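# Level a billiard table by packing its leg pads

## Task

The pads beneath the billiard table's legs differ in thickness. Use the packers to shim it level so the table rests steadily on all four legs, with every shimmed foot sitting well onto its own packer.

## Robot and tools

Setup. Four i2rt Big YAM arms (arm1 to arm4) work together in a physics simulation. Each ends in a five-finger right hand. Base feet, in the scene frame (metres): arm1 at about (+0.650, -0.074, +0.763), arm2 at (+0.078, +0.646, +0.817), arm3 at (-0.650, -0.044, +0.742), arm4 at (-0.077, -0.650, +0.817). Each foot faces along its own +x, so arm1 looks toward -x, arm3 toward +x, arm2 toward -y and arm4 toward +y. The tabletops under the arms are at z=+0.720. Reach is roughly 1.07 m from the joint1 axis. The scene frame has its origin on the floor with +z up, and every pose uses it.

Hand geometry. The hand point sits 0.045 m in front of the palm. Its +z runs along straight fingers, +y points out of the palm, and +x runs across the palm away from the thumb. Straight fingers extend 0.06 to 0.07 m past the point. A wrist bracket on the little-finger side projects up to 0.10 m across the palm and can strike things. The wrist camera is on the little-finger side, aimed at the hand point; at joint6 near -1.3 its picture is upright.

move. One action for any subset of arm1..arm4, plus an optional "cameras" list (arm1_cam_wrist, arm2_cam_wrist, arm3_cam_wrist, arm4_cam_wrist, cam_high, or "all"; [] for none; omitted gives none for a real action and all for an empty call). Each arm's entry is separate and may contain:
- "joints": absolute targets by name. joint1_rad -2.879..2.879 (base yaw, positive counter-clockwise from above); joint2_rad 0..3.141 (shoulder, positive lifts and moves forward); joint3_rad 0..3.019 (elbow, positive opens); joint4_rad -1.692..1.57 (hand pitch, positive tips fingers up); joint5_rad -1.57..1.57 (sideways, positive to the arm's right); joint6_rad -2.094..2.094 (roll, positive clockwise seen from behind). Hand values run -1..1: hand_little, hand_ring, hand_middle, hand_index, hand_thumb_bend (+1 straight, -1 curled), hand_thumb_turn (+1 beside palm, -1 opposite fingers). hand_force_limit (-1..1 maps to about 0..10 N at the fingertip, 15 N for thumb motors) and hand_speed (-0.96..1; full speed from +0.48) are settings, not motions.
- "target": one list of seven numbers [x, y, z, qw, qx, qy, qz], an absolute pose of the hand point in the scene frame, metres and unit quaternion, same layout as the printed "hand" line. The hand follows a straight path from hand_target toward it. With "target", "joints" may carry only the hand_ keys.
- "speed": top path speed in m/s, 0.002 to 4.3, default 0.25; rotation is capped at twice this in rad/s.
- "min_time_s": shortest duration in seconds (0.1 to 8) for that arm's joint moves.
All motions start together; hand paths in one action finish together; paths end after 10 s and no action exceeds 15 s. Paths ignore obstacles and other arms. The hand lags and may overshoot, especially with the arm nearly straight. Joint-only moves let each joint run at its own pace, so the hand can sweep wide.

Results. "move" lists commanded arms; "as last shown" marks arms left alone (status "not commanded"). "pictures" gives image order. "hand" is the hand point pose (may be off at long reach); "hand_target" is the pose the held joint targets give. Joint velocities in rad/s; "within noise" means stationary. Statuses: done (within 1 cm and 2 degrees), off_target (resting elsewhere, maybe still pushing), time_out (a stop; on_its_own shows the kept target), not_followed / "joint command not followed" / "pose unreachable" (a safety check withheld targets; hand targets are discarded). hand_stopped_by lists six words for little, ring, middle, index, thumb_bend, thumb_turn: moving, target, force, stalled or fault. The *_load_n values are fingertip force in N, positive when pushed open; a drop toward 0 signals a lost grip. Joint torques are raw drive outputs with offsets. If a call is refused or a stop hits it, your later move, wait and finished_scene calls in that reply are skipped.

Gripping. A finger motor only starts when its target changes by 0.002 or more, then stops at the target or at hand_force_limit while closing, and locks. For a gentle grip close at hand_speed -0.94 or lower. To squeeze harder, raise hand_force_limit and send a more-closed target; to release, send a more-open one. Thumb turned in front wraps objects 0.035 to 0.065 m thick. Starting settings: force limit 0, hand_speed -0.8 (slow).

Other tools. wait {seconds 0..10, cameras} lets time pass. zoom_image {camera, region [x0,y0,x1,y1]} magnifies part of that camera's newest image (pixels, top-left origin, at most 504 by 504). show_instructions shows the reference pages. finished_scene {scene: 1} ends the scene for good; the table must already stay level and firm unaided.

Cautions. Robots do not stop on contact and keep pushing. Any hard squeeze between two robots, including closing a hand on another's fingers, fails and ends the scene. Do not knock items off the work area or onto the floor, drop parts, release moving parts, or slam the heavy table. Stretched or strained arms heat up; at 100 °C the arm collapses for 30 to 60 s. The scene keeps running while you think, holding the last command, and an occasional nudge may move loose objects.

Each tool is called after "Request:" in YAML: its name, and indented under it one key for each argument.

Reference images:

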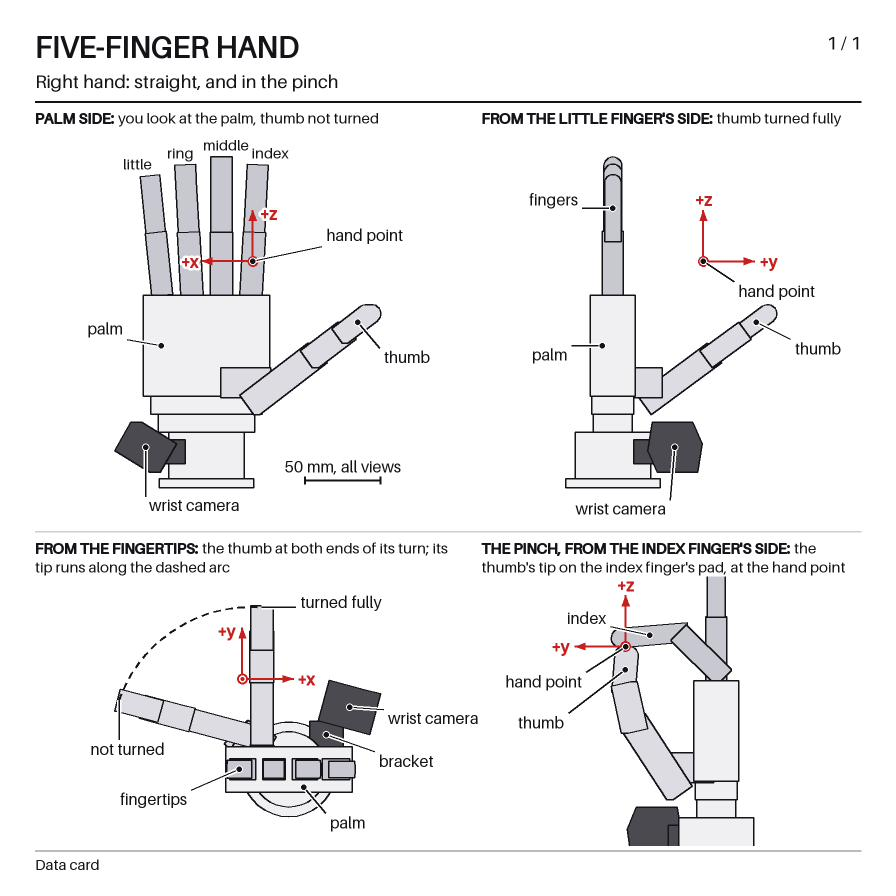

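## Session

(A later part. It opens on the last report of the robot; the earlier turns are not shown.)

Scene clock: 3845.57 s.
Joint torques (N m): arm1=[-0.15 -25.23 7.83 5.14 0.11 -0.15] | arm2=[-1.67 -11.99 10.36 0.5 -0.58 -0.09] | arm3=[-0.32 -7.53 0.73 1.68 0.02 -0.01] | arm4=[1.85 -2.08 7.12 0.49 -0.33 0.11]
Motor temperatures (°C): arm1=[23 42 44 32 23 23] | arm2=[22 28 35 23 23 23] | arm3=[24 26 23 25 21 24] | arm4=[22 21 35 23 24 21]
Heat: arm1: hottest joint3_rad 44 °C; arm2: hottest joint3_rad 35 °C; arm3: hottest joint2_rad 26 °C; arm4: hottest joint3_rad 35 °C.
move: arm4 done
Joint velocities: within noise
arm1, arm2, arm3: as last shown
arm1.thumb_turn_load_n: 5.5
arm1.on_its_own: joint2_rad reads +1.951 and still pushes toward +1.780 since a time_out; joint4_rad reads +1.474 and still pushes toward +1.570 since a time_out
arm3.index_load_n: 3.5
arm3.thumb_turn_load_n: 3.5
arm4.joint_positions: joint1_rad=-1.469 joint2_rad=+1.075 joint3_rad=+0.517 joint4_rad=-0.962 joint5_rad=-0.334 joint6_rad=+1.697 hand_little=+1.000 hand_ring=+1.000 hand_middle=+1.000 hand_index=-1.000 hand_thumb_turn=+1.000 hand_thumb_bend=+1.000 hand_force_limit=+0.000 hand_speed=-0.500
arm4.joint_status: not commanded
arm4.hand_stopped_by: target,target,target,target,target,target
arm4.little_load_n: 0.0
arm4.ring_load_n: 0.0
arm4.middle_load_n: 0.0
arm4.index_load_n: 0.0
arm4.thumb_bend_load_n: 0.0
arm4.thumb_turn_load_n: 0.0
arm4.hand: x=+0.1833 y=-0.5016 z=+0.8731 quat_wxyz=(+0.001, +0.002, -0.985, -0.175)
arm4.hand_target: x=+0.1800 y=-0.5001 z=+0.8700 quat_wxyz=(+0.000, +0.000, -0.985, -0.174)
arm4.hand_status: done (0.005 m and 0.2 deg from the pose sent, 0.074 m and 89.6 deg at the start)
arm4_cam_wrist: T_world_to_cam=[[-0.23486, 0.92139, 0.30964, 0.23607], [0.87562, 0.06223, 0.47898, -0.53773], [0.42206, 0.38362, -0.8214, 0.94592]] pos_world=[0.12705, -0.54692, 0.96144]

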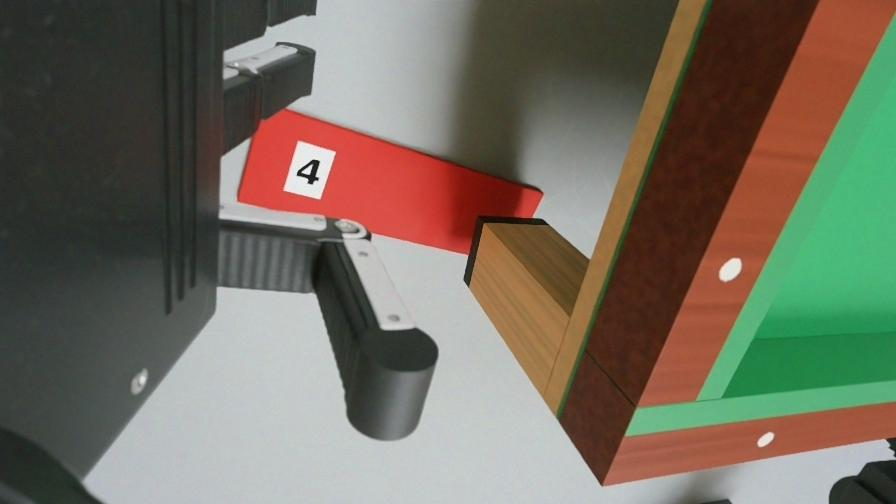

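Request:
move:
  arm4: {"target": [0.188, -0.447, 0.830, 0, 0, 0.9848, 0.1736], "speed": 0.12}

Request:
move:
  arm4: {"target": [0.188, -0.446, 0.799, 0, 0, 0.9848, 0.1736], "speed": 0.06}
  cameras: ["arm4_cam_wrist"]

Scene clock: 3868.17 s.
Joint torques (N m): arm1=[-0.09 -25.23 7.83 5.12 0.11 -0.15] | arm2=[-1.67 -11.99 10.36 0.5 -0.58 -0.09] | arm3=[-0.38 -7.53 0.73 1.68 0.03 -0.01] | arm4=[1.85 -1.67 6.52 0.75 -0.32 0.12]
Motor temperatures (°C): arm1=[23 42 44 32 23 23] | arm2=[22 28 36 23 23 23] | arm3=[24 26 23 25 21 24] | arm4=[22 21 33 23 24 21]
Heat: arm1: hottest joint3_rad 44 °C; arm2: hottest joint3_rad 36 °C; arm3: hottest joint2_rad 26 °C; arm4: hottest joint3_rad 33 °C.
move: arm4 done
Joint velocities: within noise
arm1, arm2, arm3: as last shown
arm1.little_load_n: -0.5
arm1.thumb_turn_load_n: 5.0
arm1.on_its_own: joint2_rad reads +1.951 and still pushes toward +1.780 since a time_out; joint4_rad reads +1.474 and still pushes toward +1.570 since a time_out
arm3.middle_load_n: 2.5
arm4.joint_positions: joint1_rad=-1.260 joint2_rad=+1.211 joint3_rad=+0.487 joint4_rad=-0.710 joint5_rad=-0.314 joint6_rad=+1.916 hand_little=+1.000 hand_ring=+1.000 hand_middle=+1.000 hand_index=-1.000 hand_thumb_turn=+1.000 hand_thumb_bend=+1.000 hand_force_limit=+0.000 hand_speed=-0.500
arm4.joint_status: not commanded
arm4.hand_stopped_by: target,target,target,target,target,target
arm4.little_load_n: 0.0
arm4.ring_load_n: 0.0
arm4.middle_load_n: 0.0
arm4.index_load_n: 0.0
arm4.thumb_bend_load_n: 0.0
arm4.thumb_turn_load_n: 0.5
arm4.hand: x=+0.1932 y=-0.4477 z=+0.8376 quat_wxyz=(-0.007, +0.003, -0.984, -0.177)
arm4.hand_target: x=+0.1878 y=-0.4472 z=+0.8302 quat_wxyz=(+0.000, +0.000, -0.985, -0.173)
arm4.hand_status: done (0.009 m and 1.0 deg from the pose sent, 0.070 m and 0.2 deg at the start)
pictures: none

Scene clock: 3869.43 s.
Joint torques (N m): arm1=[-0.15 -25.17 7.84 5.14 0.11 -0.15] | arm2=[-1.67 -11.99 10.36 0.51 -0.58 -0.09] | arm3=[-0.32 -7.53 0.75 1.7 0.02 -0.01] | arm4=[1.96 -2.26 5.71 0.72 -0.32 0.13]
Motor temperatures (°C): arm1=[23 42 44 32 23 23] | arm2=[22 28 36 23 23 23] | arm3=[24 26 23 25 21 24] | arm4=[22 21 33 23 24 21]
Heat: arm1: hottest joint3_rad 44 °C; arm2: hottest joint3_rad 36 °C; arm3: hottest joint2_rad 26 °C; arm4: hottest joint3_rad 33 °C.
move: arm4 done
Joint velocities: within noise
arm1, arm2, arm3: as last shown
arm1.little_load_n: 0.0
arm1.on_its_own: joint2_rad reads +1.951 and still pushes toward +1.780 since a time_out; joint4_rad reads +1.474 and still pushes toward +1.570 since a time_out
arm4.joint_positions: joint1_rad=-1.259 joint2_rad=+1.310 joint3_rad=+0.451 joint4_rad=-0.573 joint5_rad=-0.314 joint6_rad=+1.918 hand_little=+1.000 hand_ring=+1.000 hand_middle=+1.000 hand_index=-1.000 hand_thumb_turn=+1.000 hand_thumb_bend=+1.000 hand_force_limit=+0.000 hand_speed=-0.500
arm4.joint_status: not commanded
arm4.hand_stopped_by: target,target,target,target,target,target
arm4.little_load_n: 0.0
arm4.ring_load_n: 0.0
arm4.middle_load_n: 0.0
arm4.index_load_n: 0.0
arm4.thumb_bend_load_n: 0.0
arm4.thumb_turn_load_n: 0.0
arm4.hand: x=+0.1937 y=-0.4467 z=+0.8061 quat_wxyz=(-0.007, +0.003, -0.984, -0.176)
arm4.hand_target: x=+0.1880 y=-0.4463 z=+0.7993 quat_wxyz=(+0.000, +0.000, -0.985, -0.173)
arm4.hand_status: done (0.009 m and 0.9 deg from the pose sent, 0.039 m and 1.0 deg at the start)
arm4_cam_wrist: T_world_to_cam=[[-0.23914, 0.92043, 0.30923, 0.20941], [0.86792, 0.05984, 0.49308, -0.52919], [0.43534, 0.3863, -0.81318, 0.85747]] pos_world=[0.13608, -0.49232, 0.89346]

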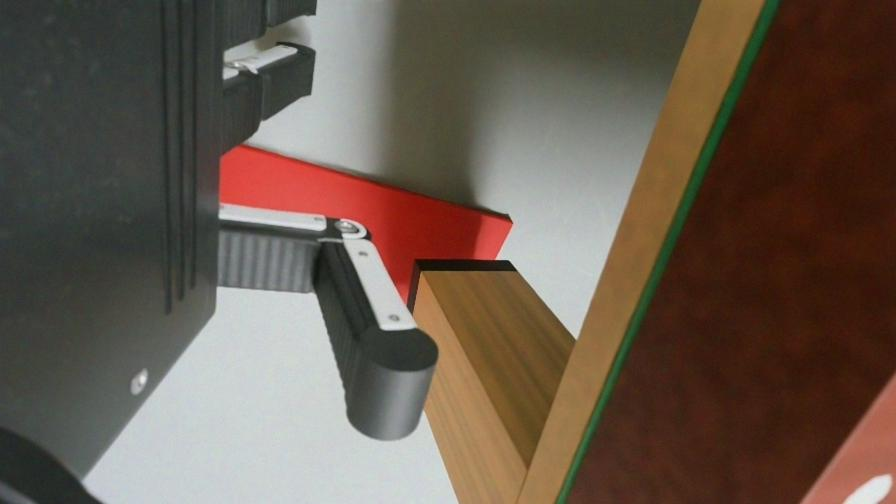

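Request:
move:
  arm4: {"target": [0.188, -0.446, 0.795, 0, 0, 0.9848, 0.1736], "speed": 0.06}

Request:
move:
  arm4: {"target": [0.236, -0.446, 0.796, 0, 0, 0.9848, 0.1736], "speed": 0.05}
  cameras: ["arm4_cam_wrist"]

Scene clock: 3880.10 s.
Joint torques (N m): arm1=[-0.15 -25.23 7.83 5.14 0.11 -0.15] | arm2=[-1.67 -11.99 10.36 0.5 -0.58 -0.09] | arm3=[-0.44 -7.53 0.73 1.68 0.02 -0.01] | arm4=[1.85 -1.38 5.34 1.32 -0.32 0.12]
Motor temperatures (°C): arm1=[23 42 44 32 23 23] | arm2=[22 28 36 23 23 23] | arm3=[24 26 23 25 21 24] | arm4=[22 21 33 23 24 21]
Heat: arm1: hottest joint3_rad 44 °C; arm2: hottest joint3_rad 36 °C; arm3: hottest joint2_rad 26 °C; arm4: hottest joint3_rad 33 °C.
move: arm4 off_target
Joint velocities: within noise
arm1, arm2, arm3: as last shown
arm1.on_its_own: joint2_rad reads +1.951 and still pushes toward +1.780 since a time_out; joint4_rad reads +1.474 and still pushes toward +1.570 since a time_out
arm3.middle_load_n: 3.0
arm3.thumb_bend_load_n: 9.0
arm4.joint_positions: joint1_rad=-1.259 joint2_rad=+1.313 joint3_rad=+0.451 joint4_rad=-0.570 joint5_rad=-0.314 joint6_rad=+1.918 hand_little=+1.000 hand_ring=+1.000 hand_middle=+1.000 hand_index=-1.000 hand_thumb_turn=+1.000 hand_thumb_bend=+1.000 hand_force_limit=+0.000 hand_speed=-0.500
arm4.joint_status: not commanded
arm4.hand_stopped_by: target,target,target,target,target,target
arm4.little_load_n: 0.0
arm4.ring_load_n: 0.0
arm4.middle_load_n: 0.0
arm4.index_load_n: 0.0
arm4.thumb_bend_load_n: 0.0
arm4.thumb_turn_load_n: 0.0
arm4.hand: x=+0.1942 y=-0.4465 z=+0.8055 quat_wxyz=(-0.008, +0.003, -0.984, -0.177)
arm4.hand_target: x=+0.1878 y=-0.4464 z=+0.7956 quat_wxyz=(+0.000, +0.000, -0.985, -0.173)
arm4.hand_status: off_target (0.012 m and 1.0 deg from the pose sent, 0.012 m and 0.9 deg at the start)
pictures: none

Scene clock: 3881.63 s.
Joint torques (N m): arm1=[-0.15 -25.29 7.83 5.14 0.12 -0.15] | arm2=[-1.61 -11.93 10.36 0.5 -0.58 -0.09] | arm3=[-0.38 -7.47 0.7 1.69 0.02 -0.01] | arm4=[-0.32 -0.5 9.32 1.5 0.84 -0.1]
Motor temperatures (°C): arm1=[23 42 44 32 23 23] | arm2=[22 28 36 23 23 23] | arm3=[24 26 23 25 21 24] | arm4=[22 21 33 23 24 21]
Heat: arm1: hottest joint3_rad 44 °C; arm2: hottest joint3_rad 36 °C; arm3: hottest joint2_rad 26 °C; arm4: hottest joint3_rad 33 °C.
move: arm4 off_target
Joint velocities: within noise
arm1, arm3: as last shown
arm1.on_its_own: joint2_rad reads +1.951 and still pushes toward +1.780 since a time_out; joint4_rad reads +1.474 and still pushes toward +1.570 since a time_out
arm2.joint_positions: joint1_rad=-1.317 joint2_rad=+1.457 joint3_rad=+0.941 joint4_rad=-0.796 joint5_rad=-0.915 joint6_rad=-1.169 hand_little=+1.000 hand_ring=-0.300 hand_middle=-0.350 hand_index=-0.300 hand_thumb_turn=-1.000 hand_thumb_bend=+1.000 hand_force_limit=+0.000 hand_speed=-0.900
arm2.joint_status: not commanded
arm2.hand_stopped_by: target,target,target,target,target,target
arm2.little_load_n: -0.5
arm2.ring_load_n: 0.0
arm2.middle_load_n: 0.0
arm2.index_load_n: 0.0
arm2.thumb_bend_load_n: 0.0
arm2.thumb_turn_load_n: 0.0
arm2.hand: x=-0.2590 y=+0.4189 z=+0.9083 quat_wxyz=(-0.038, +0.000, -0.892, +0.450)
arm2.hand_target: x=-0.2790 y=+0.4202 z=+0.9302 quat_wxyz=(-0.007, +0.013, -0.889, +0.458)
arm2.hand_status: not commanded
arm3.middle_load_n: 2.5
arm3.thumb_bend_load_n: 9.5
arm4.joint_positions: joint1_rad=-1.290 joint2_rad=+1.401 joint3_rad=+0.522 joint4_rad=-0.603 joint5_rad=-0.348 joint6_rad=+1.883 hand_little=+1.000 hand_ring=+1.000 hand_middle=+1.000 hand_index=-1.000 hand_thumb_turn=+1.000 hand_thumb_bend=+1.000 hand_force_limit=+0.000 hand_speed=-0.500
arm4.joint_status: not commanded
arm4.hand_stopped_by: target,target,target,target,target,target
arm4.little_load_n: 0.0
arm4.ring_load_n: 0.0
arm4.middle_load_n: -4.5
arm4.index_load_n: 0.0
arm4.thumb_bend_load_n: 0.0
arm4.thumb_turn_load_n: 0.0
arm4.hand: x=+0.2123 y=-0.4436 z=+0.8027 quat_wxyz=(+0.016, +0.001, -0.983, -0.185)
arm4.hand_target: x=+0.2348 y=-0.4469 z=+0.7974 quat_wxyz=(+0.000, +0.000, -0.985, -0.173)
arm4.hand_status: off_target (0.025 m and 2.2 deg from the pose sent, 0.043 m and 1.0 deg at the start)
arm4_cam_wrist: T_world_to_cam=[[-0.22996, 0.91377, 0.33487, 0.18656], [0.88917, 0.05741, 0.45396, -0.5179], [0.39559, 0.40215, -0.8257, 0.87091]] pos_world=[0.15888, -0.49098, 0.89175]

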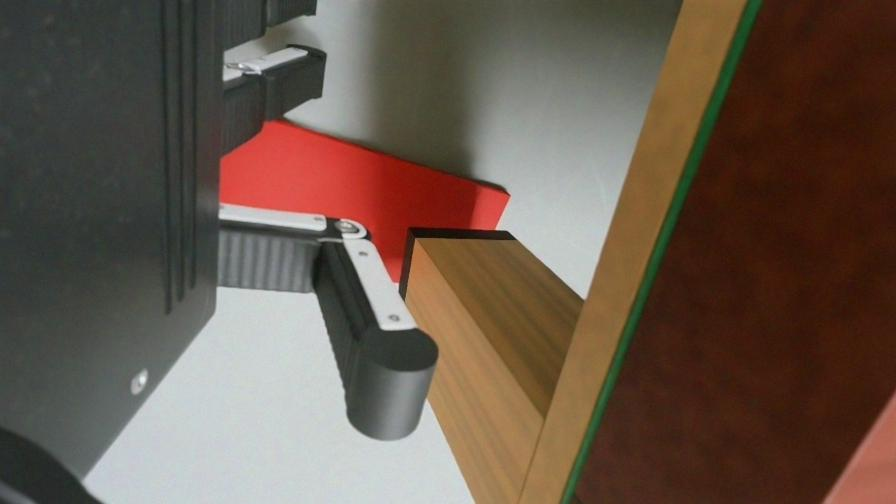

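Request:
move:
  arm4: {"target": [0.252, -0.446, 0.800, 0, 0, 0.9848, 0.1736], "speed": 0.04}
  cameras: ["arm4_cam_wrist"]

Scene clock: 3888.30 s.
Joint torques (N m): arm1=[-0.15 -25.23 7.83 5.14 0.11 -0.15] | arm2=[-1.61 -11.93 10.36 0.5 -0.58 -0.09] | arm3=[-0.38 -7.53 0.72 1.69 0.02 -0.01] | arm4=[-0.97 -1.44 10.5 1.85 1.12 -0.09]
Motor temperatures (°C): arm1=[23 42 44 32 23 23] | arm2=[22 28 36 23 23 23] | arm3=[24 26 23 25 21 24] | arm4=[22 21 33 23 24 21]
Heat: arm1: hottest joint3_rad 44 °C; arm2: hottest joint3_rad 36 °C; arm3: hottest joint2_rad 26 °C; arm4: hottest joint3_rad 33 °C.
move: arm4 off_target
Joint velocities: within noise
arm1, arm2: as last shown
arm1.middle_load_n: 2.5
arm1.on_its_own: joint2_rad reads +1.951 and still pushes toward +1.780 since a time_out; joint4_rad reads +1.474 and still pushes toward +1.570 since a time_out
arm3.joint_positions: joint1_rad=-0.418 joint2_rad=+1.828 joint3_rad=+0.044 joint4_rad=+1.545 joint5_rad=-0.073 joint6_rad=-0.013 hand_little=+0.350 hand_ring=+0.350 hand_middle=+0.621 hand_index=+0.481 hand_thumb_turn=-1.000 hand_thumb_bend=-0.941 hand_force_limit=+0.000 hand_speed=-0.800
arm3.joint_status: not commanded
arm3.hand_stopped_by: target,target,target,target,force,target
arm3.little_load_n: 0.0
arm3.ring_load_n: 0.0
arm3.middle_load_n: 3.0
arm3.index_load_n: 3.5
arm3.thumb_bend_load_n: 9.5
arm3.thumb_turn_load_n: 4.0
arm3.hand: x=-0.3123 y=-0.1316 z=+0.7259 quat_wxyz=(-0.367, +0.465, -0.635, +0.497)
arm3.hand_target: x=-0.3115 y=-0.1315 z=+0.7245 quat_wxyz=(-0.366, +0.465, -0.635, +0.496)
arm3.hand_status: not commanded
arm4.joint_positions: joint1_rad=-1.298 joint2_rad=+1.428 joint3_rad=+0.551 joint4_rad=-0.642 joint5_rad=-0.355 joint6_rad=+1.867 hand_little=+1.000 hand_ring=+1.000 hand_middle=+1.000 hand_index=-1.000 hand_thumb_turn=+1.000 hand_thumb_bend=+1.000 hand_force_limit=+0.000 hand_speed=-0.500
arm4.joint_status: not commanded
arm4.hand_stopped_by: target,target,target,target,target,target
arm4.little_load_n: 0.0
arm4.ring_load_n: 0.0
arm4.middle_load_n: -5.5
arm4.index_load_n: 0.5
arm4.thumb_bend_load_n: -0.5
arm4.thumb_turn_load_n: 0.0
arm4.hand: x=+0.2153 y=-0.4437 z=+0.8019 quat_wxyz=(+0.031, +0.002, -0.983, -0.183)
arm4.hand_target: x=+0.2500 y=-0.4475 z=+0.8025 quat_wxyz=(+0.000, -0.001, -0.985, -0.173)
arm4.hand_status: off_target (0.037 m and 3.8 deg from the pose sent, 0.040 m and 2.2 deg at the start)
arm4_cam_wrist: T_world_to_cam=[[-0.22656, 0.91288, 0.33959, 0.18271], [0.90207, 0.06518, 0.42663, -0.49756], [0.36733, 0.40299, -0.83825, 0.88565]] pos_world=[0.16491, -0.49128, 0.89263]

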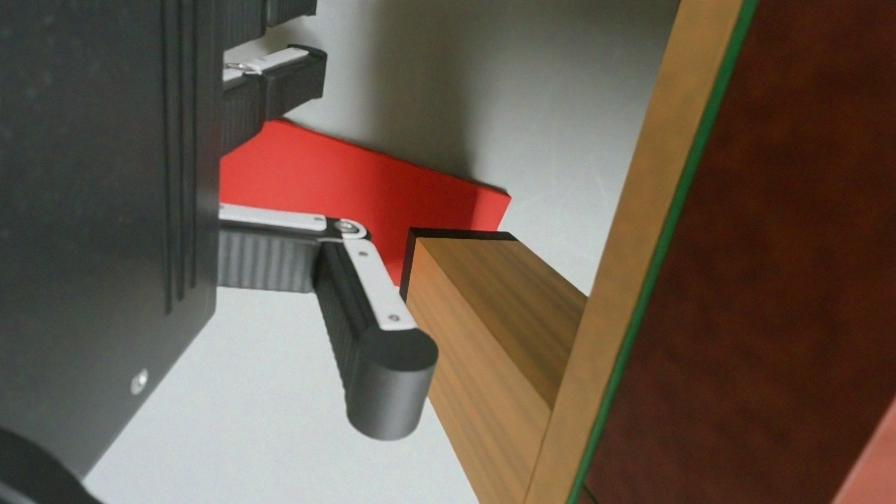

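Request:
zoom_image:
  camera: "arm4_cam_wrist"
  region: [200, 0, 520, 320]

Scaled by 1.575 from the camera's image (finer frame: 1280x720).

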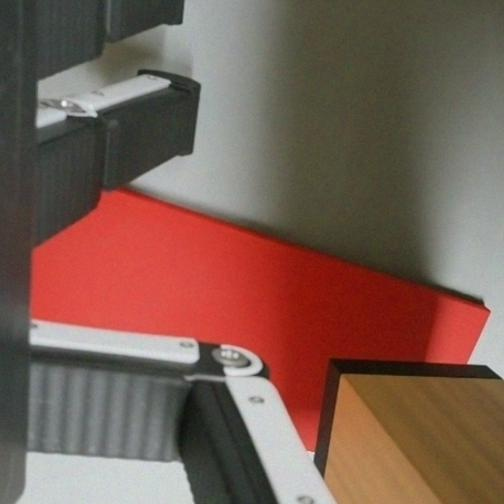

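Request:
move:
  arm4: {"target": [0.245, -0.446, 0.809, 0, 0, 0.9848, 0.1736], "speed": 0.04}
  cameras: ["arm4_cam_wrist"]

Scene clock: 3940.87 s.
Joint torques (N m): arm1=[-0.15 -25.29 7.84 5.14 0.11 -0.15] | arm2=[-1.67 -11.93 10.36 0.5 -0.58 -0.09] | arm3=[-0.38 -7.53 0.76 1.69 0.02 -0.01] | arm4=[-0.15 -4.37 9.05 0.85 0.09 -0.02]
Motor temperatures (°C): arm1=[23 42 44 32 23 23] | arm2=[22 28 36 23 23 23] | arm3=[24 26 22 25 21 24] | arm4=[22 21 34 23 26 21]
Heat: arm1: hottest joint3_rad 44 °C; arm2: hottest joint3_rad 36 °C; arm3: hottest joint2_rad 26 °C; arm4: hottest joint3_rad 34 °C.
move: arm4 off_target
Joint velocities: within noise
arm1.joint_positions: joint1_rad=-0.115 joint2_rad=+1.951 joint3_rad=+0.418 joint4_rad=+1.474 joint5_rad=+0.106 joint6_rad=+0.023 hand_little=+0.350 hand_ring=+0.350 hand_middle=+0.621 hand_index=+0.481 hand_thumb_turn=-1.000 hand_thumb_bend=-0.939 hand_force_limit=+0.000 hand_speed=-0.800
arm1.joint_status: not commanded
arm1.hand_stopped_by: target,target,target,target,force,target
arm1.little_load_n: 0.0
arm1.ring_load_n: -0.5
arm1.middle_load_n: 3.0
arm1.index_load_n: 3.0
arm1.thumb_bend_load_n: 10.5
arm1.thumb_turn_load_n: 5.0
arm1.on_its_own: joint2_rad reads +1.951 and still pushes toward +1.780 since a time_out; joint4_rad reads +1.474 and still pushes toward +1.570 since a time_out
arm1.hand: x=+0.1463 y=-0.0244 z=+0.7651 quat_wxyz=(-0.531, +0.575, +0.444, -0.436)
arm1.hand_target: x=+0.1005 y=-0.0213 z=+0.9060 quat_wxyz=(-0.615, +0.477, +0.360, -0.514)
arm1.hand_status: not commanded
arm2, arm3: as last shown
arm2.little_load_n: 0.0
arm3.middle_load_n: 2.5
arm3.index_load_n: 3.0
arm3.thumb_bend_load_n: 9.0
arm3.thumb_turn_load_n: 3.5
arm4.joint_positions: joint1_rad=-1.298 joint2_rad=+1.426 joint3_rad=+0.562 joint4_rad=-0.642 joint5_rad=-0.331 joint6_rad=+1.867 hand_little=+1.000 hand_ring=+1.000 hand_middle=+1.000 hand_index=-1.000 hand_thumb_turn=+1.000 hand_thumb_bend=+1.000 hand_force_limit=+0.000 hand_speed=-0.500
arm4.joint_status: not commanded
arm4.hand_stopped_by: target,target,target,target,target,target
arm4.little_load_n: 0.0
arm4.ring_load_n: 0.0
arm4.middle_load_n: -2.0
arm4.index_load_n: 0.0
arm4.thumb_bend_load_n: 0.0
arm4.thumb_turn_load_n: 0.0
arm4.hand: x=+0.2221 y=-0.4458 z=+0.8029 quat_wxyz=(+0.022, +0.003, -0.985, -0.174)
arm4.hand_target: x=+0.2443 y=-0.4464 z=+0.8098 quat_wxyz=(+0.000, +0.000, -0.985, -0.174)
arm4.hand_status: off_target (0.024 m and 2.6 deg from the pose sent, 0.031 m and 3.8 deg at the start)
arm4_cam_wrist: T_world_to_cam=[[-0.2315, 0.91961, 0.31738, 0.20778], [0.89434, 0.07279, 0.44143, -0.51086], [0.38284, 0.38604, -0.83929, 0.8746]] pos_world=[0.17015, -0.49152, 0.89361]

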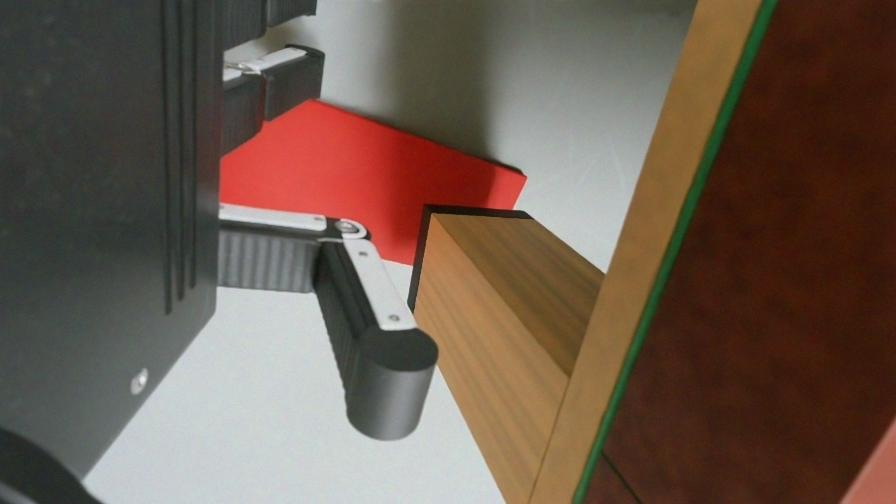

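Request:
move:
  arm4: {"target": [0.258, -0.446, 0.809, 0, 0, 0.9848, 0.1736], "speed": 0.04}
  cameras: ["arm4_cam_wrist"]

Request:
zoom_image:
  camera: "arm4_cam_wrist"
  region: [200, 0, 600, 320]

Scene clock: 3951.40 s.
Joint torques (N m): arm1=[-0.15 -25.23 7.84 5.14 0.12 -0.15] | arm2=[-1.61 -11.93 10.36 0.49 -0.58 -0.09] | arm3=[-0.32 -7.53 0.75 1.69 0.02 -0.01] | arm4=[0.09 -3.96 9.5 0.58 -0.35 -0.13]
Motor temperatures (°C): arm1=[23 43 44 32 23 23] | arm2=[22 28 36 23 23 23] | arm3=[24 26 22 25 21 24] | arm4=[22 21 34 23 25 21]
Heat: arm1: hottest joint3_rad 44 °C; arm2: hottest joint3_rad 36 °C; arm3: hottest joint2_rad 26 °C; arm4: hottest joint3_rad 34 °C.
move: arm4 off_target
Joint velocities: within noise
arm1, arm2, arm3: as last shown
arm1.ring_load_n: 0.0
arm1.thumb_turn_load_n: 5.5
arm1.on_its_own: joint2_rad reads +1.951 and still pushes toward +1.780 since a time_out; joint4_rad reads +1.474 and still pushes toward +1.570 since a time_out
arm3.index_load_n: 3.5
arm3.thumb_bend_load_n: 9.5
arm4.joint_positions: joint1_rad=-1.313 joint2_rad=+1.448 joint3_rad=+0.591 joint4_rad=-0.642 joint5_rad=-0.322 joint6_rad=+1.866 hand_little=+1.000 hand_ring=+1.000 hand_middle=+1.000 hand_index=-1.000 hand_thumb_turn=+1.000 hand_thumb_bend=+1.000 hand_force_limit=+0.000 hand_speed=-0.500
arm4.joint_status: not commanded
arm4.hand_stopped_by: target,target,target,target,target,target
arm4.little_load_n: 0.0
arm4.ring_load_n: 0.0
arm4.middle_load_n: 0.0
arm4.index_load_n: 0.0
arm4.thumb_bend_load_n: 0.0
arm4.thumb_turn_load_n: 0.0
arm4.hand: x=+0.2375 y=-0.4483 z=+0.8037 quat_wxyz=(+0.016, -0.003, -0.985, -0.170)
arm4.hand_target: x=+0.2573 y=-0.4465 z=+0.8095 quat_wxyz=(+0.000, +0.000, -0.985, -0.173)
arm4.hand_status: off_target (0.021 m and 1.9 deg from the pose sent, 0.036 m and 2.6 deg at the start)
arm4_cam_wrist: T_world_to_cam=[[-0.22093, 0.92517, 0.30863, 0.22034], [0.8909, 0.06268, 0.44985, -0.53521], [0.39684, 0.37434, -0.83808, 0.86083]] pos_world=[0.18389, -0.49254, 0.89421]

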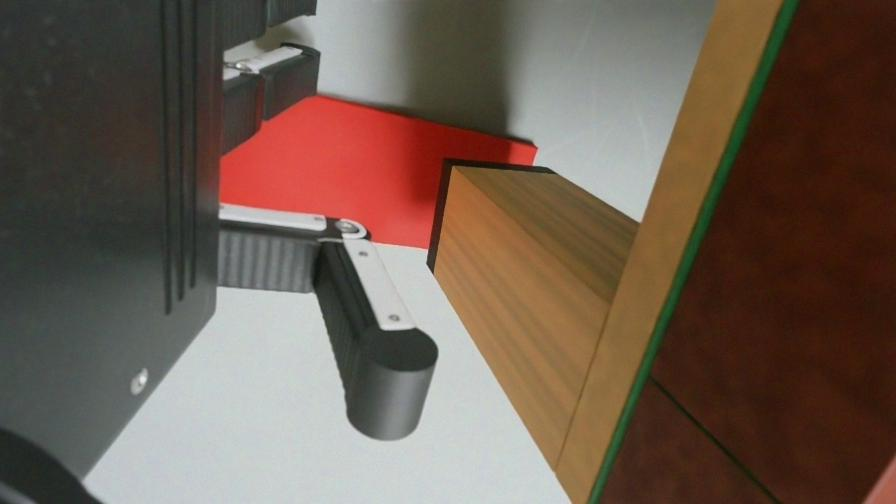

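Scaled by 1.260 from the camera's image (finer frame: 1280x720).

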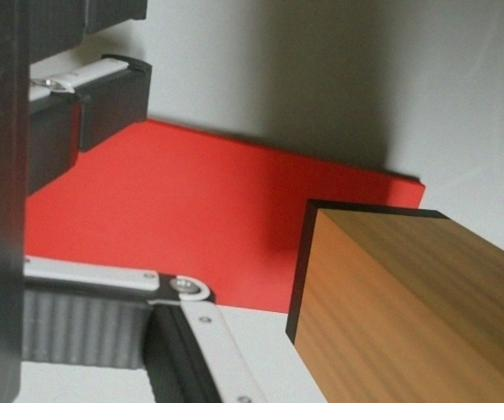

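Request:
move:
  arm4: {"target": [0.215, -0.449, 0.810, 0, 0, 0.9848, 0.1736], "speed": 0.06}

Request:
move:
  arm4: {"target": [0.212, -0.5025, 0.814, 0, 0, 0.9848, 0.1736], "speed": 0.08}
  cameras: ["arm4_cam_wrist"]

Scene clock: 3975.93 s.
Joint torques (N m): arm1=[-0.21 -25.23 7.84 5.14 0.11 -0.15] | arm2=[-1.67 -11.99 10.37 0.5 -0.58 -0.09] | arm3=[-0.38 -7.53 0.73 1.69 0.02 -0.01] | arm4=[1.9 -5.01 5.74 0.66 -0.32 0.13]
Motor temperatures (°C): arm1=[23 43 44 32 23 23] | arm2=[22 28 36 23 23 23] | arm3=[24 25 22 25 21 23] | arm4=[22 21 34 23 25 21]
Heat: arm1: hottest joint3_rad 44 °C; arm2: hottest joint3_rad 36 °C; arm3: hottest joint2_rad 25 °C; arm4: hottest joint3_rad 34 °C.
move: arm4 done
Joint velocities: within noise
arm1, arm2, arm3: as last shown
arm1.on_its_own: joint2_rad reads +1.951 and still pushes toward +1.780 since a time_out; joint4_rad reads +1.474 and still pushes toward +1.570 since a time_out
arm3.thumb_turn_load_n: 4.0
arm4.joint_positions: joint1_rad=-1.301 joint2_rad=+1.366 joint3_rad=+0.529 joint4_rad=-0.629 joint5_rad=-0.320 joint6_rad=+1.873 hand_little=+1.000 hand_ring=+1.000 hand_middle=+1.000 hand_index=-1.000 hand_thumb_turn=+1.000 hand_thumb_bend=+1.000 hand_force_limit=+0.000 hand_speed=-0.500
arm4.joint_status: not commanded
arm4.hand_stopped_by: target,target,target,target,target,target
arm4.little_load_n: 0.0
arm4.ring_load_n: 0.0
arm4.middle_load_n: 0.0
arm4.index_load_n: 0.0
arm4.thumb_bend_load_n: 0.0
arm4.thumb_turn_load_n: 0.0
arm4.hand: x=+0.2184 y=-0.4505 z=+0.8113 quat_wxyz=(+0.002, +0.002, -0.985, -0.174)
arm4.hand_target: x=+0.2150 y=-0.4490 z=+0.8100 quat_wxyz=(+0.000, +0.000, -0.985, -0.174)
arm4.hand_status: done (0.004 m and 0.3 deg from the pose sent, 0.023 m and 1.9 deg at the start)
pictures: none

Scene clock: 3977.53 s.
Joint torques (N m): arm1=[-0.15 -25.23 7.82 5.14 0.11 -0.15] | arm2=[-1.67 -11.93 10.36 0.5 -0.58 -0.09] | arm3=[-0.38 -7.53 0.76 1.69 0.02 -0.01] | arm4=[0.03 -4.37 5.9 -0.47 -0.53 -0.14]
Motor temperatures (°C): arm1=[23 43 44 32 23 23] | arm2=[22 28 36 23 23 23] | arm3=[24 25 22 25 21 23] | arm4=[22 21 34 23 25 21]
Heat: arm1: hottest joint3_rad 44 °C; arm2: hottest joint3_rad 36 °C; arm3: hottest joint2_rad 25 °C; arm4: hottest joint3_rad 34 °C.
move: arm4 done
Joint velocities: within noise
arm1, arm2, arm3: as last shown
arm1.middle_load_n: 2.5
arm1.thumb_turn_load_n: 5.0
arm1.on_its_own: joint2_rad reads +1.951 and still pushes toward +1.780 since a time_out; joint4_rad reads +1.474 and still pushes toward +1.570 since a time_out
arm3.thumb_turn_load_n: 3.5
arm4.joint_positions: joint1_rad=-1.476 joint2_rad=+1.326 joint3_rad=+0.510 joint4_rad=-0.695 joint5_rad=-0.331 joint6_rad=+1.696 hand_little=+1.000 hand_ring=+1.000 hand_middle=+1.000 hand_index=-1.000 hand_thumb_turn=+1.000 hand_thumb_bend=+1.000 hand_force_limit=+0.000 hand_speed=-0.500
arm4.joint_status: not commanded
arm4.hand_stopped_by: target,target,target,target,target,target
arm4.little_load_n: 0.0
arm4.ring_load_n: 0.0
arm4.middle_load_n: 0.0
arm4.index_load_n: 0.0
arm4.thumb_bend_load_n: 0.0
arm4.thumb_turn_load_n: -0.5
arm4.hand: x=+0.2182 y=-0.4993 z=+0.8153 quat_wxyz=(-0.005, -0.001, -0.985, -0.173)
arm4.hand_target: x=+0.2121 y=-0.5024 z=+0.8139 quat_wxyz=(+0.000, +0.000, -0.985, -0.174)
arm4.hand_status: done (0.007 m and 0.6 deg from the pose sent, 0.052 m and 0.3 deg at the start)
arm4_cam_wrist: T_world_to_cam=[[-0.23194, 0.92366, 0.30504, 0.26425], [0.8712, 0.05777, 0.48752, -0.5489], [0.43268, 0.37882, -0.8181, 0.87551]] pos_world=[0.16068, -0.54403, 0.90324]

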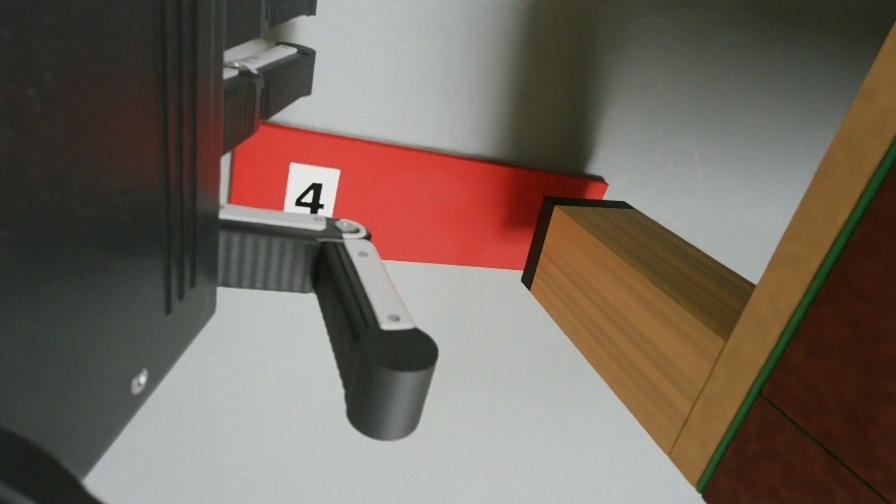

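Request:
move:
  arm4: {"target": [0.212, -0.5035, 0.800, 0, 0, 0.9848, 0.1736], "speed": 0.06}

Request:
move:
  arm4: {"target": [0.252, -0.5035, 0.806, 0, 0, 0.9848, 0.1736], "speed": 0.04}
  cameras: ["arm4_cam_wrist"]

Scene clock: 4002.20 s.
Joint torques (N m): arm1=[-0.15 -25.23 7.83 5.14 0.11 -0.15] | arm2=[-1.67 -11.99 10.35 0.49 -0.58 -0.09] | arm3=[-0.44 -7.47 0.75 1.69 0.02 -0.01] | arm4=[0.03 -2.73 5.55 0.49 -0.53 -0.14]
Motor temperatures (°C): arm1=[23 43 43 33 23 23] | arm2=[22 28 36 23 23 23] | arm3=[24 25 22 25 21 23] | arm4=[22 21 34 23 25 21]
Heat: arm1: hottest joint2_rad 43 °C; arm2: hottest joint3_rad 36 °C; arm3: hottest joint2_rad 25 °C; arm4: hottest joint3_rad 34 °C.
move: arm4 done
Joint velocities: within noise
arm1, arm2, arm3: as last shown
arm1.middle_load_n: 3.0
arm1.on_its_own: joint2_rad reads +1.951 and still pushes toward +1.780 since a time_out; joint4_rad reads +1.474 and still pushes toward +1.570 since a time_out
arm3.ring_load_n: -0.5
arm3.thumb_turn_load_n: 4.0
arm4.joint_positions: joint1_rad=-1.481 joint2_rad=+1.349 joint3_rad=+0.496 joint4_rad=-0.661 joint5_rad=-0.331 joint6_rad=+1.690 hand_little=+1.000 hand_ring=+1.000 hand_middle=+1.000 hand_index=-1.000 hand_thumb_turn=+1.000 hand_thumb_bend=+1.000 hand_force_limit=+0.000 hand_speed=-0.500
arm4.joint_status: not commanded
arm4.hand_stopped_by: target,target,target,target,target,target
arm4.little_load_n: 0.0
arm4.ring_load_n: 0.0
arm4.middle_load_n: 0.0
arm4.index_load_n: 0.0
arm4.thumb_bend_load_n: 0.0
arm4.thumb_turn_load_n: 0.0
arm4.hand: x=+0.2164 y=-0.5007 z=+0.8064 quat_wxyz=(-0.004, -0.001, -0.985, -0.174)
arm4.hand_target: x=+0.2119 y=-0.5034 z=+0.8003 quat_wxyz=(+0.000, +0.000, -0.985, -0.174)
arm4.hand_status: done (0.008 m and 0.5 deg from the pose sent, 0.017 m and 0.5 deg at the start)
pictures: none

Scene clock: 4003.77 s.
Joint torques (N m): arm1=[-0.15 -25.29 7.83 5.14 0.11 -0.15] | arm2=[-1.67 -11.99 10.36 0.5 -0.58 -0.09] | arm3=[-0.32 -7.47 0.73 1.69 0.03 -0.01] | arm4=[0.26 -2.78 9.62 0.98 -0.13 -0.13]
Motor temperatures (°C): arm1=[23 43 43 33 23 23] | arm2=[22 28 36 23 23 23] | arm3=[24 25 22 25 21 23] | arm4=[22 21 34 23 25 21]
Heat: arm1: hottest joint2_rad 43 °C; arm2: hottest joint3_rad 36 °C; arm3: hottest joint2_rad 25 °C; arm4: hottest joint3_rad 34 °C.
move: arm4 off_target
Joint velocities: within noise
arm1, arm2, arm3: as last shown
arm1.thumb_turn_load_n: 5.5
arm1.on_its_own: joint2_rad reads +1.951 and still pushes toward +1.780 since a time_out; joint4_rad reads +1.474 and still pushes toward +1.570 since a time_out
arm3.ring_load_n: 0.0
arm3.thumb_bend_load_n: 9.0
arm3.thumb_turn_load_n: 3.5
arm4.joint_positions: joint1_rad=-1.498 joint2_rad=+1.418 joint3_rad=+0.555 joint4_rad=-0.709 joint5_rad=-0.340 joint6_rad=+1.674 hand_little=+1.000 hand_ring=+1.000 hand_middle=+1.000 hand_index=-1.000 hand_thumb_turn=+1.000 hand_thumb_bend=+1.000 hand_force_limit=+0.000 hand_speed=-0.500
arm4.joint_status: not commanded
arm4.hand_stopped_by: target,target,target,target,target,target
arm4.little_load_n: -0.5
arm4.ring_load_n: 0.0
arm4.middle_load_n: -1.5
arm4.index_load_n: 0.0
arm4.thumb_bend_load_n: 0.0
arm4.thumb_turn_load_n: 0.0
arm4.hand: x=+0.2272 y=-0.5028 z=+0.8025 quat_wxyz=(+0.022, -0.006, -0.984, -0.175)
arm4.hand_target: x=+0.2511 y=-0.5040 z=+0.8071 quat_wxyz=(+0.000, +0.000, -0.985, -0.173)
arm4.hand_status: off_target (0.025 m and 2.6 deg from the pose sent, 0.036 m and 0.5 deg at the start)
arm4_cam_wrist: T_world_to_cam=[[-0.21466, 0.92271, 0.3202, 0.25691], [0.89646, 0.05601, 0.43957, -0.51848], [0.38766, 0.38141, -0.83919, 0.89094]] pos_world=[0.17457, -0.54782, 0.89331]

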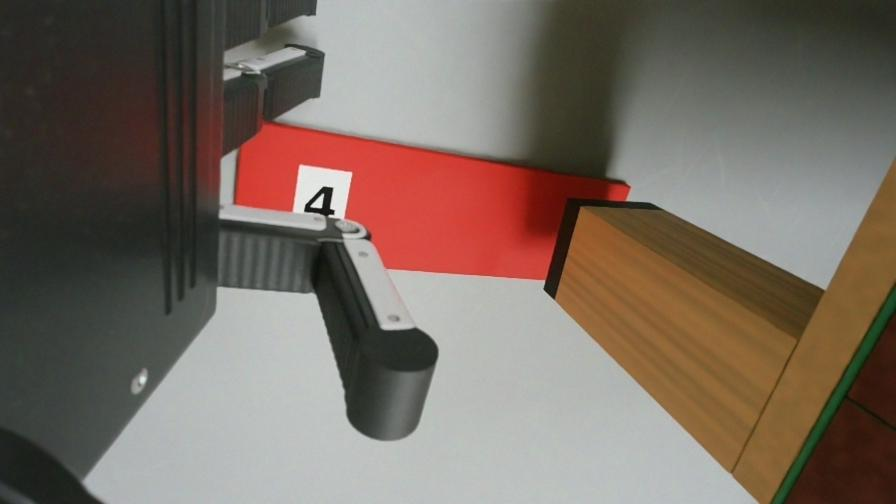

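Request:
move:
  arm4: {"target": [0.266, -0.5035, 0.811, 0, 0, 0.9848, 0.1736], "speed": 0.04}
  cameras: ["arm4_cam_wrist"]

Scene clock: 4008.40 s.
Joint torques (N m): arm1=[-0.15 -25.29 7.84 5.14 0.11 -0.15] | arm2=[-1.61 -11.93 10.36 0.5 -0.58 -0.09] | arm3=[-0.38 -7.47 0.73 1.7 0.02 -0.01] | arm4=[0.15 -4.25 9.2 0.12 -0.37 -0.13]
Motor temperatures (°C): arm1=[23 43 43 33 23 23] | arm2=[22 28 36 23 23 23] | arm3=[24 25 22 25 21 23] | arm4=[22 21 34 23 25 21]
Heat: arm1: hottest joint2_rad 43 °C; arm2: hottest joint3_rad 36 °C; arm3: hottest joint2_rad 25 °C; arm4: hottest joint3_rad 34 °C.
move: arm4 off_target
Joint velocities: within noise
arm1, arm3: as last shown
arm1.on_its_own: joint2_rad reads +1.951 and still pushes toward +1.780 since a time_out; joint4_rad reads +1.474 and still pushes toward +1.570 since a time_out
arm2.joint_positions: joint1_rad=-1.317 joint2_rad=+1.457 joint3_rad=+0.941 joint4_rad=-0.796 joint5_rad=-0.915 joint6_rad=-1.169 hand_little=+1.000 hand_ring=-0.300 hand_middle=-0.350 hand_index=-0.300 hand_thumb_turn=-1.000 hand_thumb_bend=+1.000 hand_force_limit=+0.000 hand_speed=-0.900
arm2.joint_status: not commanded
arm2.hand_stopped_by: target,target,target,target,target,target
arm2.little_load_n: 0.0
arm2.ring_load_n: 0.0
arm2.middle_load_n: 0.0
arm2.index_load_n: 0.0
arm2.thumb_bend_load_n: 0.0
arm2.thumb_turn_load_n: 0.0
arm2.hand: x=-0.2590 y=+0.4189 z=+0.9083 quat_wxyz=(-0.038, +0.000, -0.892, +0.450)
arm2.hand_target: x=-0.2790 y=+0.4202 z=+0.9302 quat_wxyz=(-0.007, +0.013, -0.889, +0.458)
arm2.hand_status: not commanded
arm3.index_load_n: 3.0
arm4.joint_positions: joint1_rad=-1.499 joint2_rad=+1.450 joint3_rad=+0.604 joint4_rad=-0.710 joint5_rad=-0.335 joint6_rad=+1.671 hand_little=+1.000 hand_ring=+1.000 hand_middle=+1.000 hand_index=-1.000 hand_thumb_turn=+1.000 hand_thumb_bend=+1.000 hand_force_limit=+0.000 hand_speed=-0.500
arm4.joint_status: not commanded
arm4.hand_stopped_by: target,target,target,target,target,target
arm4.little_load_n: 0.0
arm4.ring_load_n: 0.0
arm4.middle_load_n: 0.0
arm4.index_load_n: 0.0
arm4.thumb_bend_load_n: 0.0
arm4.thumb_turn_load_n: 0.0
arm4.hand: x=+0.2486 y=-0.5020 z=+0.8063 quat_wxyz=(+0.013, -0.004, -0.985, -0.173)
arm4.hand_target: x=+0.2656 y=-0.5037 z=+0.8113 quat_wxyz=(+0.000, +0.000, -0.985, -0.174)
arm4.hand_status: off_target (0.018 m and 1.6 deg from the pose sent, 0.040 m and 2.6 deg at the start)
arm4_cam_wrist: T_world_to_cam=[[-0.22142, 0.92351, 0.31321, 0.26722], [0.88831, 0.0585, 0.45549, -0.54897], [0.40233, 0.37909, -0.83332, 0.87597]] pos_world=[0.1944, -0.54673, 0.89632]

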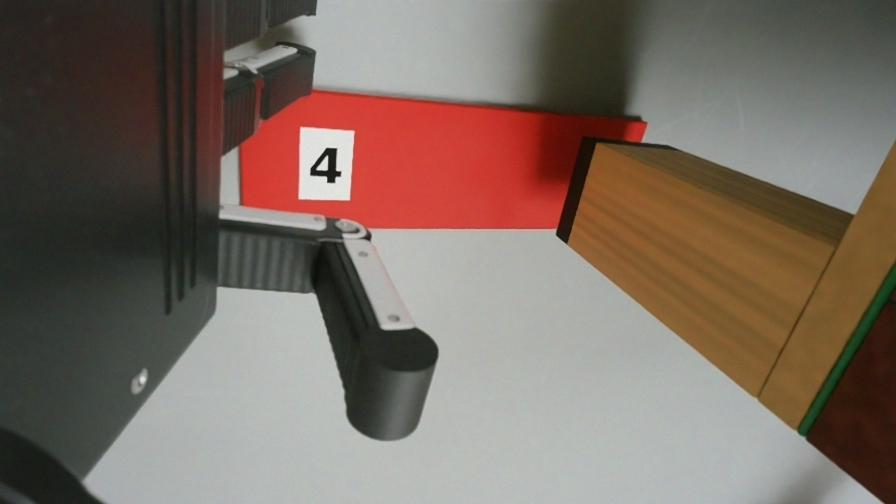

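Request:
move:
  arm4: {"target": [0.220, -0.507, 0.812, 0, 0, 0.9848, 0.1736], "speed": 0.06}

Request:
move:
  arm4: {"target": [0.200, -0.560, 0.900, 0, 0, 0.9848, 0.1736], "speed": 0.15}

Request:
move:
  arm4: {"target": [0.245, -0.600, 0.990, 0, -0.7133, 0.7009, 0], "speed": 0.25}
  arm1: {"joints": {"joint2_rad": 1.83, "joint3_rad": 0.47, "joint4_rad": 1.56}, "min_time_s": 3}
  cameras: ["arm4_cam_wrist"]

Scene clock: 4028.77 s.
Joint torques (N m): arm1=[-0.15 -25.29 7.82 5.14 0.12 -0.15] | arm2=[-1.67 -11.93 10.37 0.49 -0.58 -0.09] | arm3=[-0.38 -7.53 0.73 1.69 0.02 -0.01] | arm4=[0.32 -4.78 5.63 0.23 -0.38 -0.11]
Motor temperatures (°C): arm1=[23 43 43 33 23 23] | arm2=[22 28 36 23 23 23] | arm3=[24 25 22 25 21 23] | arm4=[22 21 35 23 24 21]
Heat: arm1: hottest joint2_rad 43 °C; arm2: hottest joint3_rad 36 °C; arm3: hottest joint2_rad 25 °C; arm4: hottest joint3_rad 35 °C.
move: arm4 done
Joint velocities: within noise
arm1, arm2: as last shown
arm1.on_its_own: joint2_rad reads +1.951 and still pushes toward +1.780 since a time_out; joint4_rad reads +1.474 and still pushes toward +1.570 since a time_out
arm3.joint_positions: joint1_rad=-0.418 joint2_rad=+1.828 joint3_rad=+0.044 joint4_rad=+1.545 joint5_rad=-0.073 joint6_rad=-0.013 hand_little=+0.350 hand_ring=+0.350 hand_middle=+0.621 hand_index=+0.481 hand_thumb_turn=-1.000 hand_thumb_bend=-0.941 hand_force_limit=+0.000 hand_speed=-0.800
arm3.joint_status: not commanded
arm3.hand_stopped_by: target,target,target,target,force,target
arm3.little_load_n: -0.5
arm3.ring_load_n: 0.0
arm3.middle_load_n: 2.5
arm3.index_load_n: 3.5
arm3.thumb_bend_load_n: 9.0
arm3.thumb_turn_load_n: 3.5
arm3.hand: x=-0.3123 y=-0.1316 z=+0.7259 quat_wxyz=(-0.367, +0.465, -0.635, +0.497)
arm3.hand_target: x=-0.3115 y=-0.1315 z=+0.7245 quat_wxyz=(-0.366, +0.465, -0.635, +0.496)
arm3.hand_status: not commanded
arm4.joint_positions: joint1_rad=-1.499 joint2_rad=+1.354 joint3_rad=+0.530 joint4_rad=-0.709 joint5_rad=-0.335 joint6_rad=+1.671 hand_little=+1.000 hand_ring=+1.000 hand_middle=+1.000 hand_index=-1.000 hand_thumb_turn=+1.000 hand_thumb_bend=+1.000 hand_force_limit=+0.000 hand_speed=-0.500
arm4.joint_status: not commanded
arm4.hand_stopped_by: target,target,target,target,target,target
arm4.little_load_n: 0.0
arm4.ring_load_n: 0.0
arm4.middle_load_n: 0.0
arm4.index_load_n: 0.0
arm4.thumb_bend_load_n: 0.0
arm4.thumb_turn_load_n: 0.0
arm4.hand: x=+0.2234 y=-0.5044 z=+0.8135 quat_wxyz=(+0.002, -0.002, -0.985, -0.174)
arm4.hand_target: x=+0.2199 y=-0.5069 z=+0.8119 quat_wxyz=(+0.000, +0.000, -0.985, -0.174)
arm4.hand_status: done (0.005 m and 0.3 deg from the pose sent, 0.030 m and 1.6 deg at the start)
pictures: none

Scene clock: 4030.47 s.
Joint torques (N m): arm1=[-0.15 -25.23 7.83 5.14 0.12 -0.15] | arm2=[-1.67 -11.93 10.36 0.5 -0.58 -0.09] | arm3=[-0.44 -7.47 0.76 1.68 0.02 -0.01] | arm4=[-0.03 -2.26 11.45 -0.77 -0.41 -0.14]
Motor temperatures (°C): arm1=[23 43 43 33 23 23] | arm2=[22 28 36 23 23 23] | arm3=[24 25 22 25 21 23] | arm4=[22 21 35 23 24 21]
Heat: arm1: hottest joint2_rad 43 °C; arm2: hottest joint3_rad 36 °C; arm3: hottest joint2_rad 25 °C; arm4: hottest joint3_rad 35 °C.
move: arm4 off_target
Joint velocities: within noise
arm1.joint_positions: joint1_rad=-0.115 joint2_rad=+1.951 joint3_rad=+0.418 joint4_rad=+1.474 joint5_rad=+0.106 joint6_rad=+0.023 hand_little=+0.350 hand_ring=+0.350 hand_middle=+0.621 hand_index=+0.481 hand_thumb_turn=-1.000 hand_thumb_bend=-0.939 hand_force_limit=+0.000 hand_speed=-0.800
arm1.joint_status: not commanded
arm1.hand_stopped_by: target,target,target,target,force,target
arm1.little_load_n: 0.0
arm1.ring_load_n: 0.0
arm1.middle_load_n: 3.0
arm1.index_load_n: 3.0
arm1.thumb_bend_load_n: 10.5
arm1.thumb_turn_load_n: 5.0
arm1.on_its_own: joint2_rad reads +1.951 and still pushes toward +1.780 since a time_out; joint4_rad reads +1.474 and still pushes toward +1.570 since a time_out
arm1.hand: x=+0.1463 y=-0.0244 z=+0.7651 quat_wxyz=(-0.531, +0.575, +0.444, -0.436)
arm1.hand_target: x=+0.1005 y=-0.0213 z=+0.9060 quat_wxyz=(-0.615, +0.477, +0.360, -0.514)
arm1.hand_status: not commanded
arm2, arm3: as last shown
arm3.little_load_n: 0.0
arm3.ring_load_n: -0.5
arm4.joint_positions: joint1_rad=-1.701 joint2_rad=+1.099 joint3_rad=+0.574 joint4_rad=-1.113 joint5_rad=-0.335 joint6_rad=+1.458 hand_little=+1.000 hand_ring=+1.000 hand_middle=+1.000 hand_index=-1.000 hand_thumb_turn=+1.000 hand_thumb_bend=+1.000 hand_force_limit=+0.000 hand_speed=-0.500
arm4.joint_status: not commanded
arm4.hand_stopped_by: target,target,target,target,target,target
arm4.little_load_n: 0.0
arm4.ring_load_n: 0.0
arm4.middle_load_n: 0.0
arm4.index_load_n: 0.0
arm4.thumb_bend_load_n: 0.0
arm4.thumb_turn_load_n: 0.0
arm4.hand: x=+0.1846 y=-0.5554 z=+0.8850 quat_wxyz=(+0.020, -0.005, -0.984, -0.176)
arm4.hand_target: x=+0.1995 y=-0.5598 z=+0.8998 quat_wxyz=(+0.000, +0.000, -0.985, -0.173)
arm4.hand_status: off_target (0.022 m and 2.3 deg from the pose sent, 0.105 m and 0.3 deg at the start)
pictures: none

Scene clock: 4036.27 s.
Joint torques (N m): arm1=[-0.15 -21.01 5.64 4.86 0.11 -0.16] | arm2=[-1.67 -11.93 10.36 0.51 -0.58 -0.09] | arm3=[-0.38 -7.59 0.75 1.68 0.02 0] | arm4=[1.79 -5.3 12.98 -0.69 -0.01 -0.14]
Motor temperatures (°C): arm1=[23 43 43 33 23 23] | arm2=[22 28 36 23 23 23] | arm3=[24 25 22 25 21 23] | arm4=[22 21 35 23 24 21]
Heat: arm1: hottest joint2_rad 43 °C; arm2: hottest joint3_rad 36 °C; arm3: hottest joint2_rad 25 °C; arm4: hottest joint3_rad 35 °C.
move: arm1 time_out; arm4 off_target
Joint velocities: within noise
arm1.joint_positions: joint1_rad=-0.115 joint2_rad=+1.951 joint3_rad=+0.418 joint4_rad=+1.471 joint5_rad=+0.106 joint6_rad=+0.023 hand_little=+0.350 hand_ring=+0.350 hand_middle=+0.621 hand_index=+0.481 hand_thumb_turn=-1.000 hand_thumb_bend=-0.939 hand_force_limit=+0.000 hand_speed=-0.800
arm1.joint_status: joint4_rad time_out (moved -0.003 of +0.086); the others done
arm1.hand_stopped_by: target,target,target,target,force,target
arm1.little_load_n: 0.0
arm1.ring_load_n: 0.0
arm1.middle_load_n: 3.0
arm1.index_load_n: 3.0
arm1.thumb_bend_load_n: 10.5
arm1.thumb_turn_load_n: 5.5
arm1.on_its_own: joint4_rad reads +1.471 and still pushes toward +1.560 since a time_out
arm1.hand: x=+0.1465 y=-0.0244 z=+0.7643 quat_wxyz=(-0.530, +0.576, +0.445, -0.435)
arm1.hand_target: x=+0.1115 y=-0.0230 z=+0.8658 quat_wxyz=(-0.596, +0.502, +0.385, -0.495)
arm1.hand_status: not commanded
arm2, arm3: as last shown
arm2.thumb_turn_load_n: -0.5
arm3.ring_load_n: 0.0
arm3.thumb_bend_load_n: 9.5
arm4.joint_positions: joint1_rad=-1.533 joint2_rad=+1.328 joint3_rad=+1.114 joint4_rad=-1.367 joint5_rad=+0.012 joint6_rad=+0.063 hand_little=+1.000 hand_ring=+1.000 hand_middle=+1.000 hand_index=-1.000 hand_thumb_turn=+1.000 hand_thumb_bend=+1.000 hand_force_limit=+0.000 hand_speed=-0.500
arm4.joint_status: not commanded
arm4.hand_stopped_by: target,target,target,target,target,target
arm4.little_load_n: 0.0
arm4.ring_load_n: 0.0
arm4.middle_load_n: 0.0
arm4.index_load_n: 0.0
arm4.thumb_bend_load_n: 0.0
arm4.thumb_turn_load_n: 0.0
arm4.hand: x=+0.2319 y=-0.6023 z=+0.9801 quat_wxyz=(+0.006, +0.705, -0.709, -0.007)
arm4.hand_target: x=+0.2446 y=-0.6000 z=+0.9899 quat_wxyz=(+0.000, +0.713, -0.701, +0.000)
arm4.hand_status: off_target (0.017 m and 1.7 deg from the pose sent, 0.129 m and 93.3 deg at the start)
arm4_cam_wrist: T_world_to_cam=[[-0.97378, -0.22732, -0.00868, 0.09861], [-0.20842, 0.87623, 0.4345, 0.16001], [-0.09116, 0.42491, -0.90063, 1.27355]] pos_world=[0.24547, -0.65894, 1.07834]

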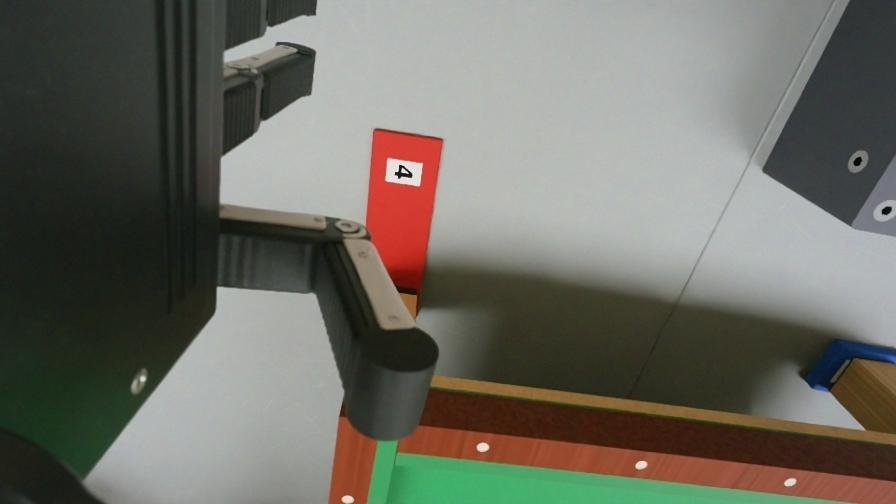

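Request:
move:
  arm4: {"joints": {"hand_index": 1}}
  cameras: ["arm4_cam_wrist"]

Request:
zoom_image:
  camera: "arm4_cam_wrist"
  region: [320, 100, 520, 380]

Scene clock: 4041.90 s.
Joint torques (N m): arm1=[-0.21 -21.01 5.64 4.86 0.12 -0.15] | arm2=[-1.67 -11.93 10.36 0.5 -0.58 -0.09] | arm3=[-0.38 -7.59 0.73 1.68 0.02 0] | arm4=[1.79 -5.36 12.98 -0.68 -0.01 -0.13]
Motor temperatures (°C): arm1=[23 42 43 32 23 23] | arm2=[22 28 36 23 23 23] | arm3=[24 25 22 25 21 23] | arm4=[22 21 36 23 24 21]
Heat: arm1: hottest joint3_rad 43 °C; arm2: hottest joint3_rad 36 °C; arm3: hottest joint2_rad 25 °C; arm4: hottest joint3_rad 36 °C.
move: arm4 done
Joint velocities: within noise
arm1, arm2, arm3: as last shown
arm1.on_its_own: joint4_rad reads +1.471 and still pushes toward +1.560 since a time_out
arm2.thumb_turn_load_n: 0.0
arm3.middle_load_n: 3.0
arm3.thumb_bend_load_n: 9.0
arm4.joint_positions: joint1_rad=-1.533 joint2_rad=+1.328 joint3_rad=+1.114 joint4_rad=-1.367 joint5_rad=+0.012 joint6_rad=+0.063 hand_little=+1.000 hand_ring=+1.000 hand_middle=+1.000 hand_index=+1.000 hand_thumb_turn=+1.000 hand_thumb_bend=+1.000 hand_force_limit=+0.000 hand_speed=-0.500
arm4.joint_status: all done
arm4.hand_stopped_by: target,target,target,target,target,target
arm4.little_load_n: 0.0
arm4.ring_load_n: 0.0
arm4.middle_load_n: 0.0
arm4.index_load_n: 0.0
arm4.thumb_bend_load_n: -0.5
arm4.thumb_turn_load_n: 0.0
arm4.hand: x=+0.2319 y=-0.6023 z=+0.9801 quat_wxyz=(+0.006, +0.705, -0.709, -0.007)
arm4.hand_target: x=+0.2446 y=-0.6000 z=+0.9899 quat_wxyz=(+0.000, +0.713, -0.701, +0.000)
arm4.hand_status: not commanded
arm4_cam_wrist: T_world_to_cam=[[-0.97378, -0.22732, -0.00868, 0.09861], [-0.20842, 0.87623, 0.4345, 0.16001], [-0.09116, 0.42491, -0.90063, 1.27355]] pos_world=[0.24547, -0.65894, 1.07834]

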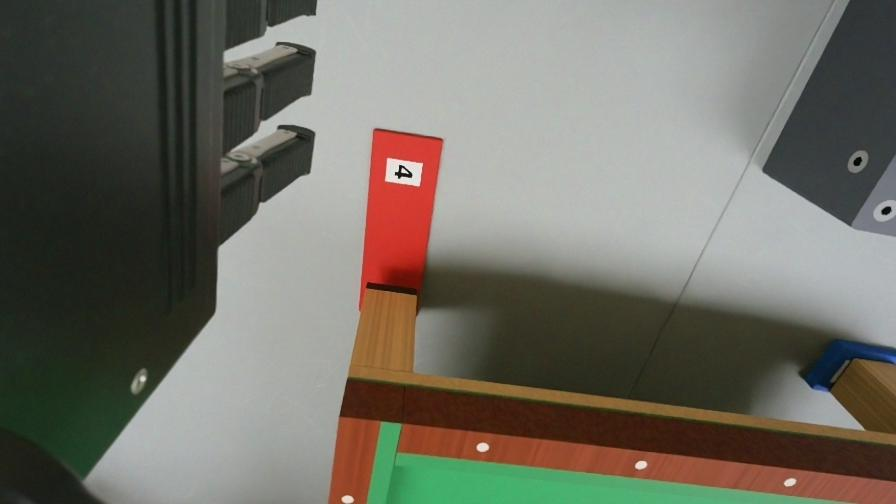

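Scaled by 1.800 from the camera's image (finer frame: 1280x720).

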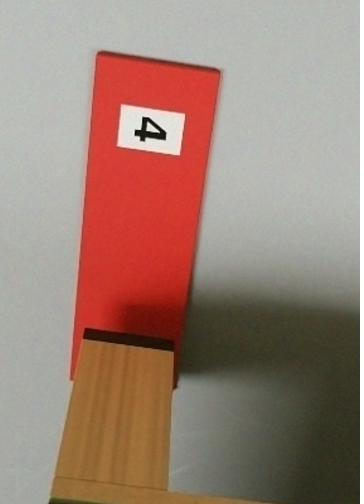

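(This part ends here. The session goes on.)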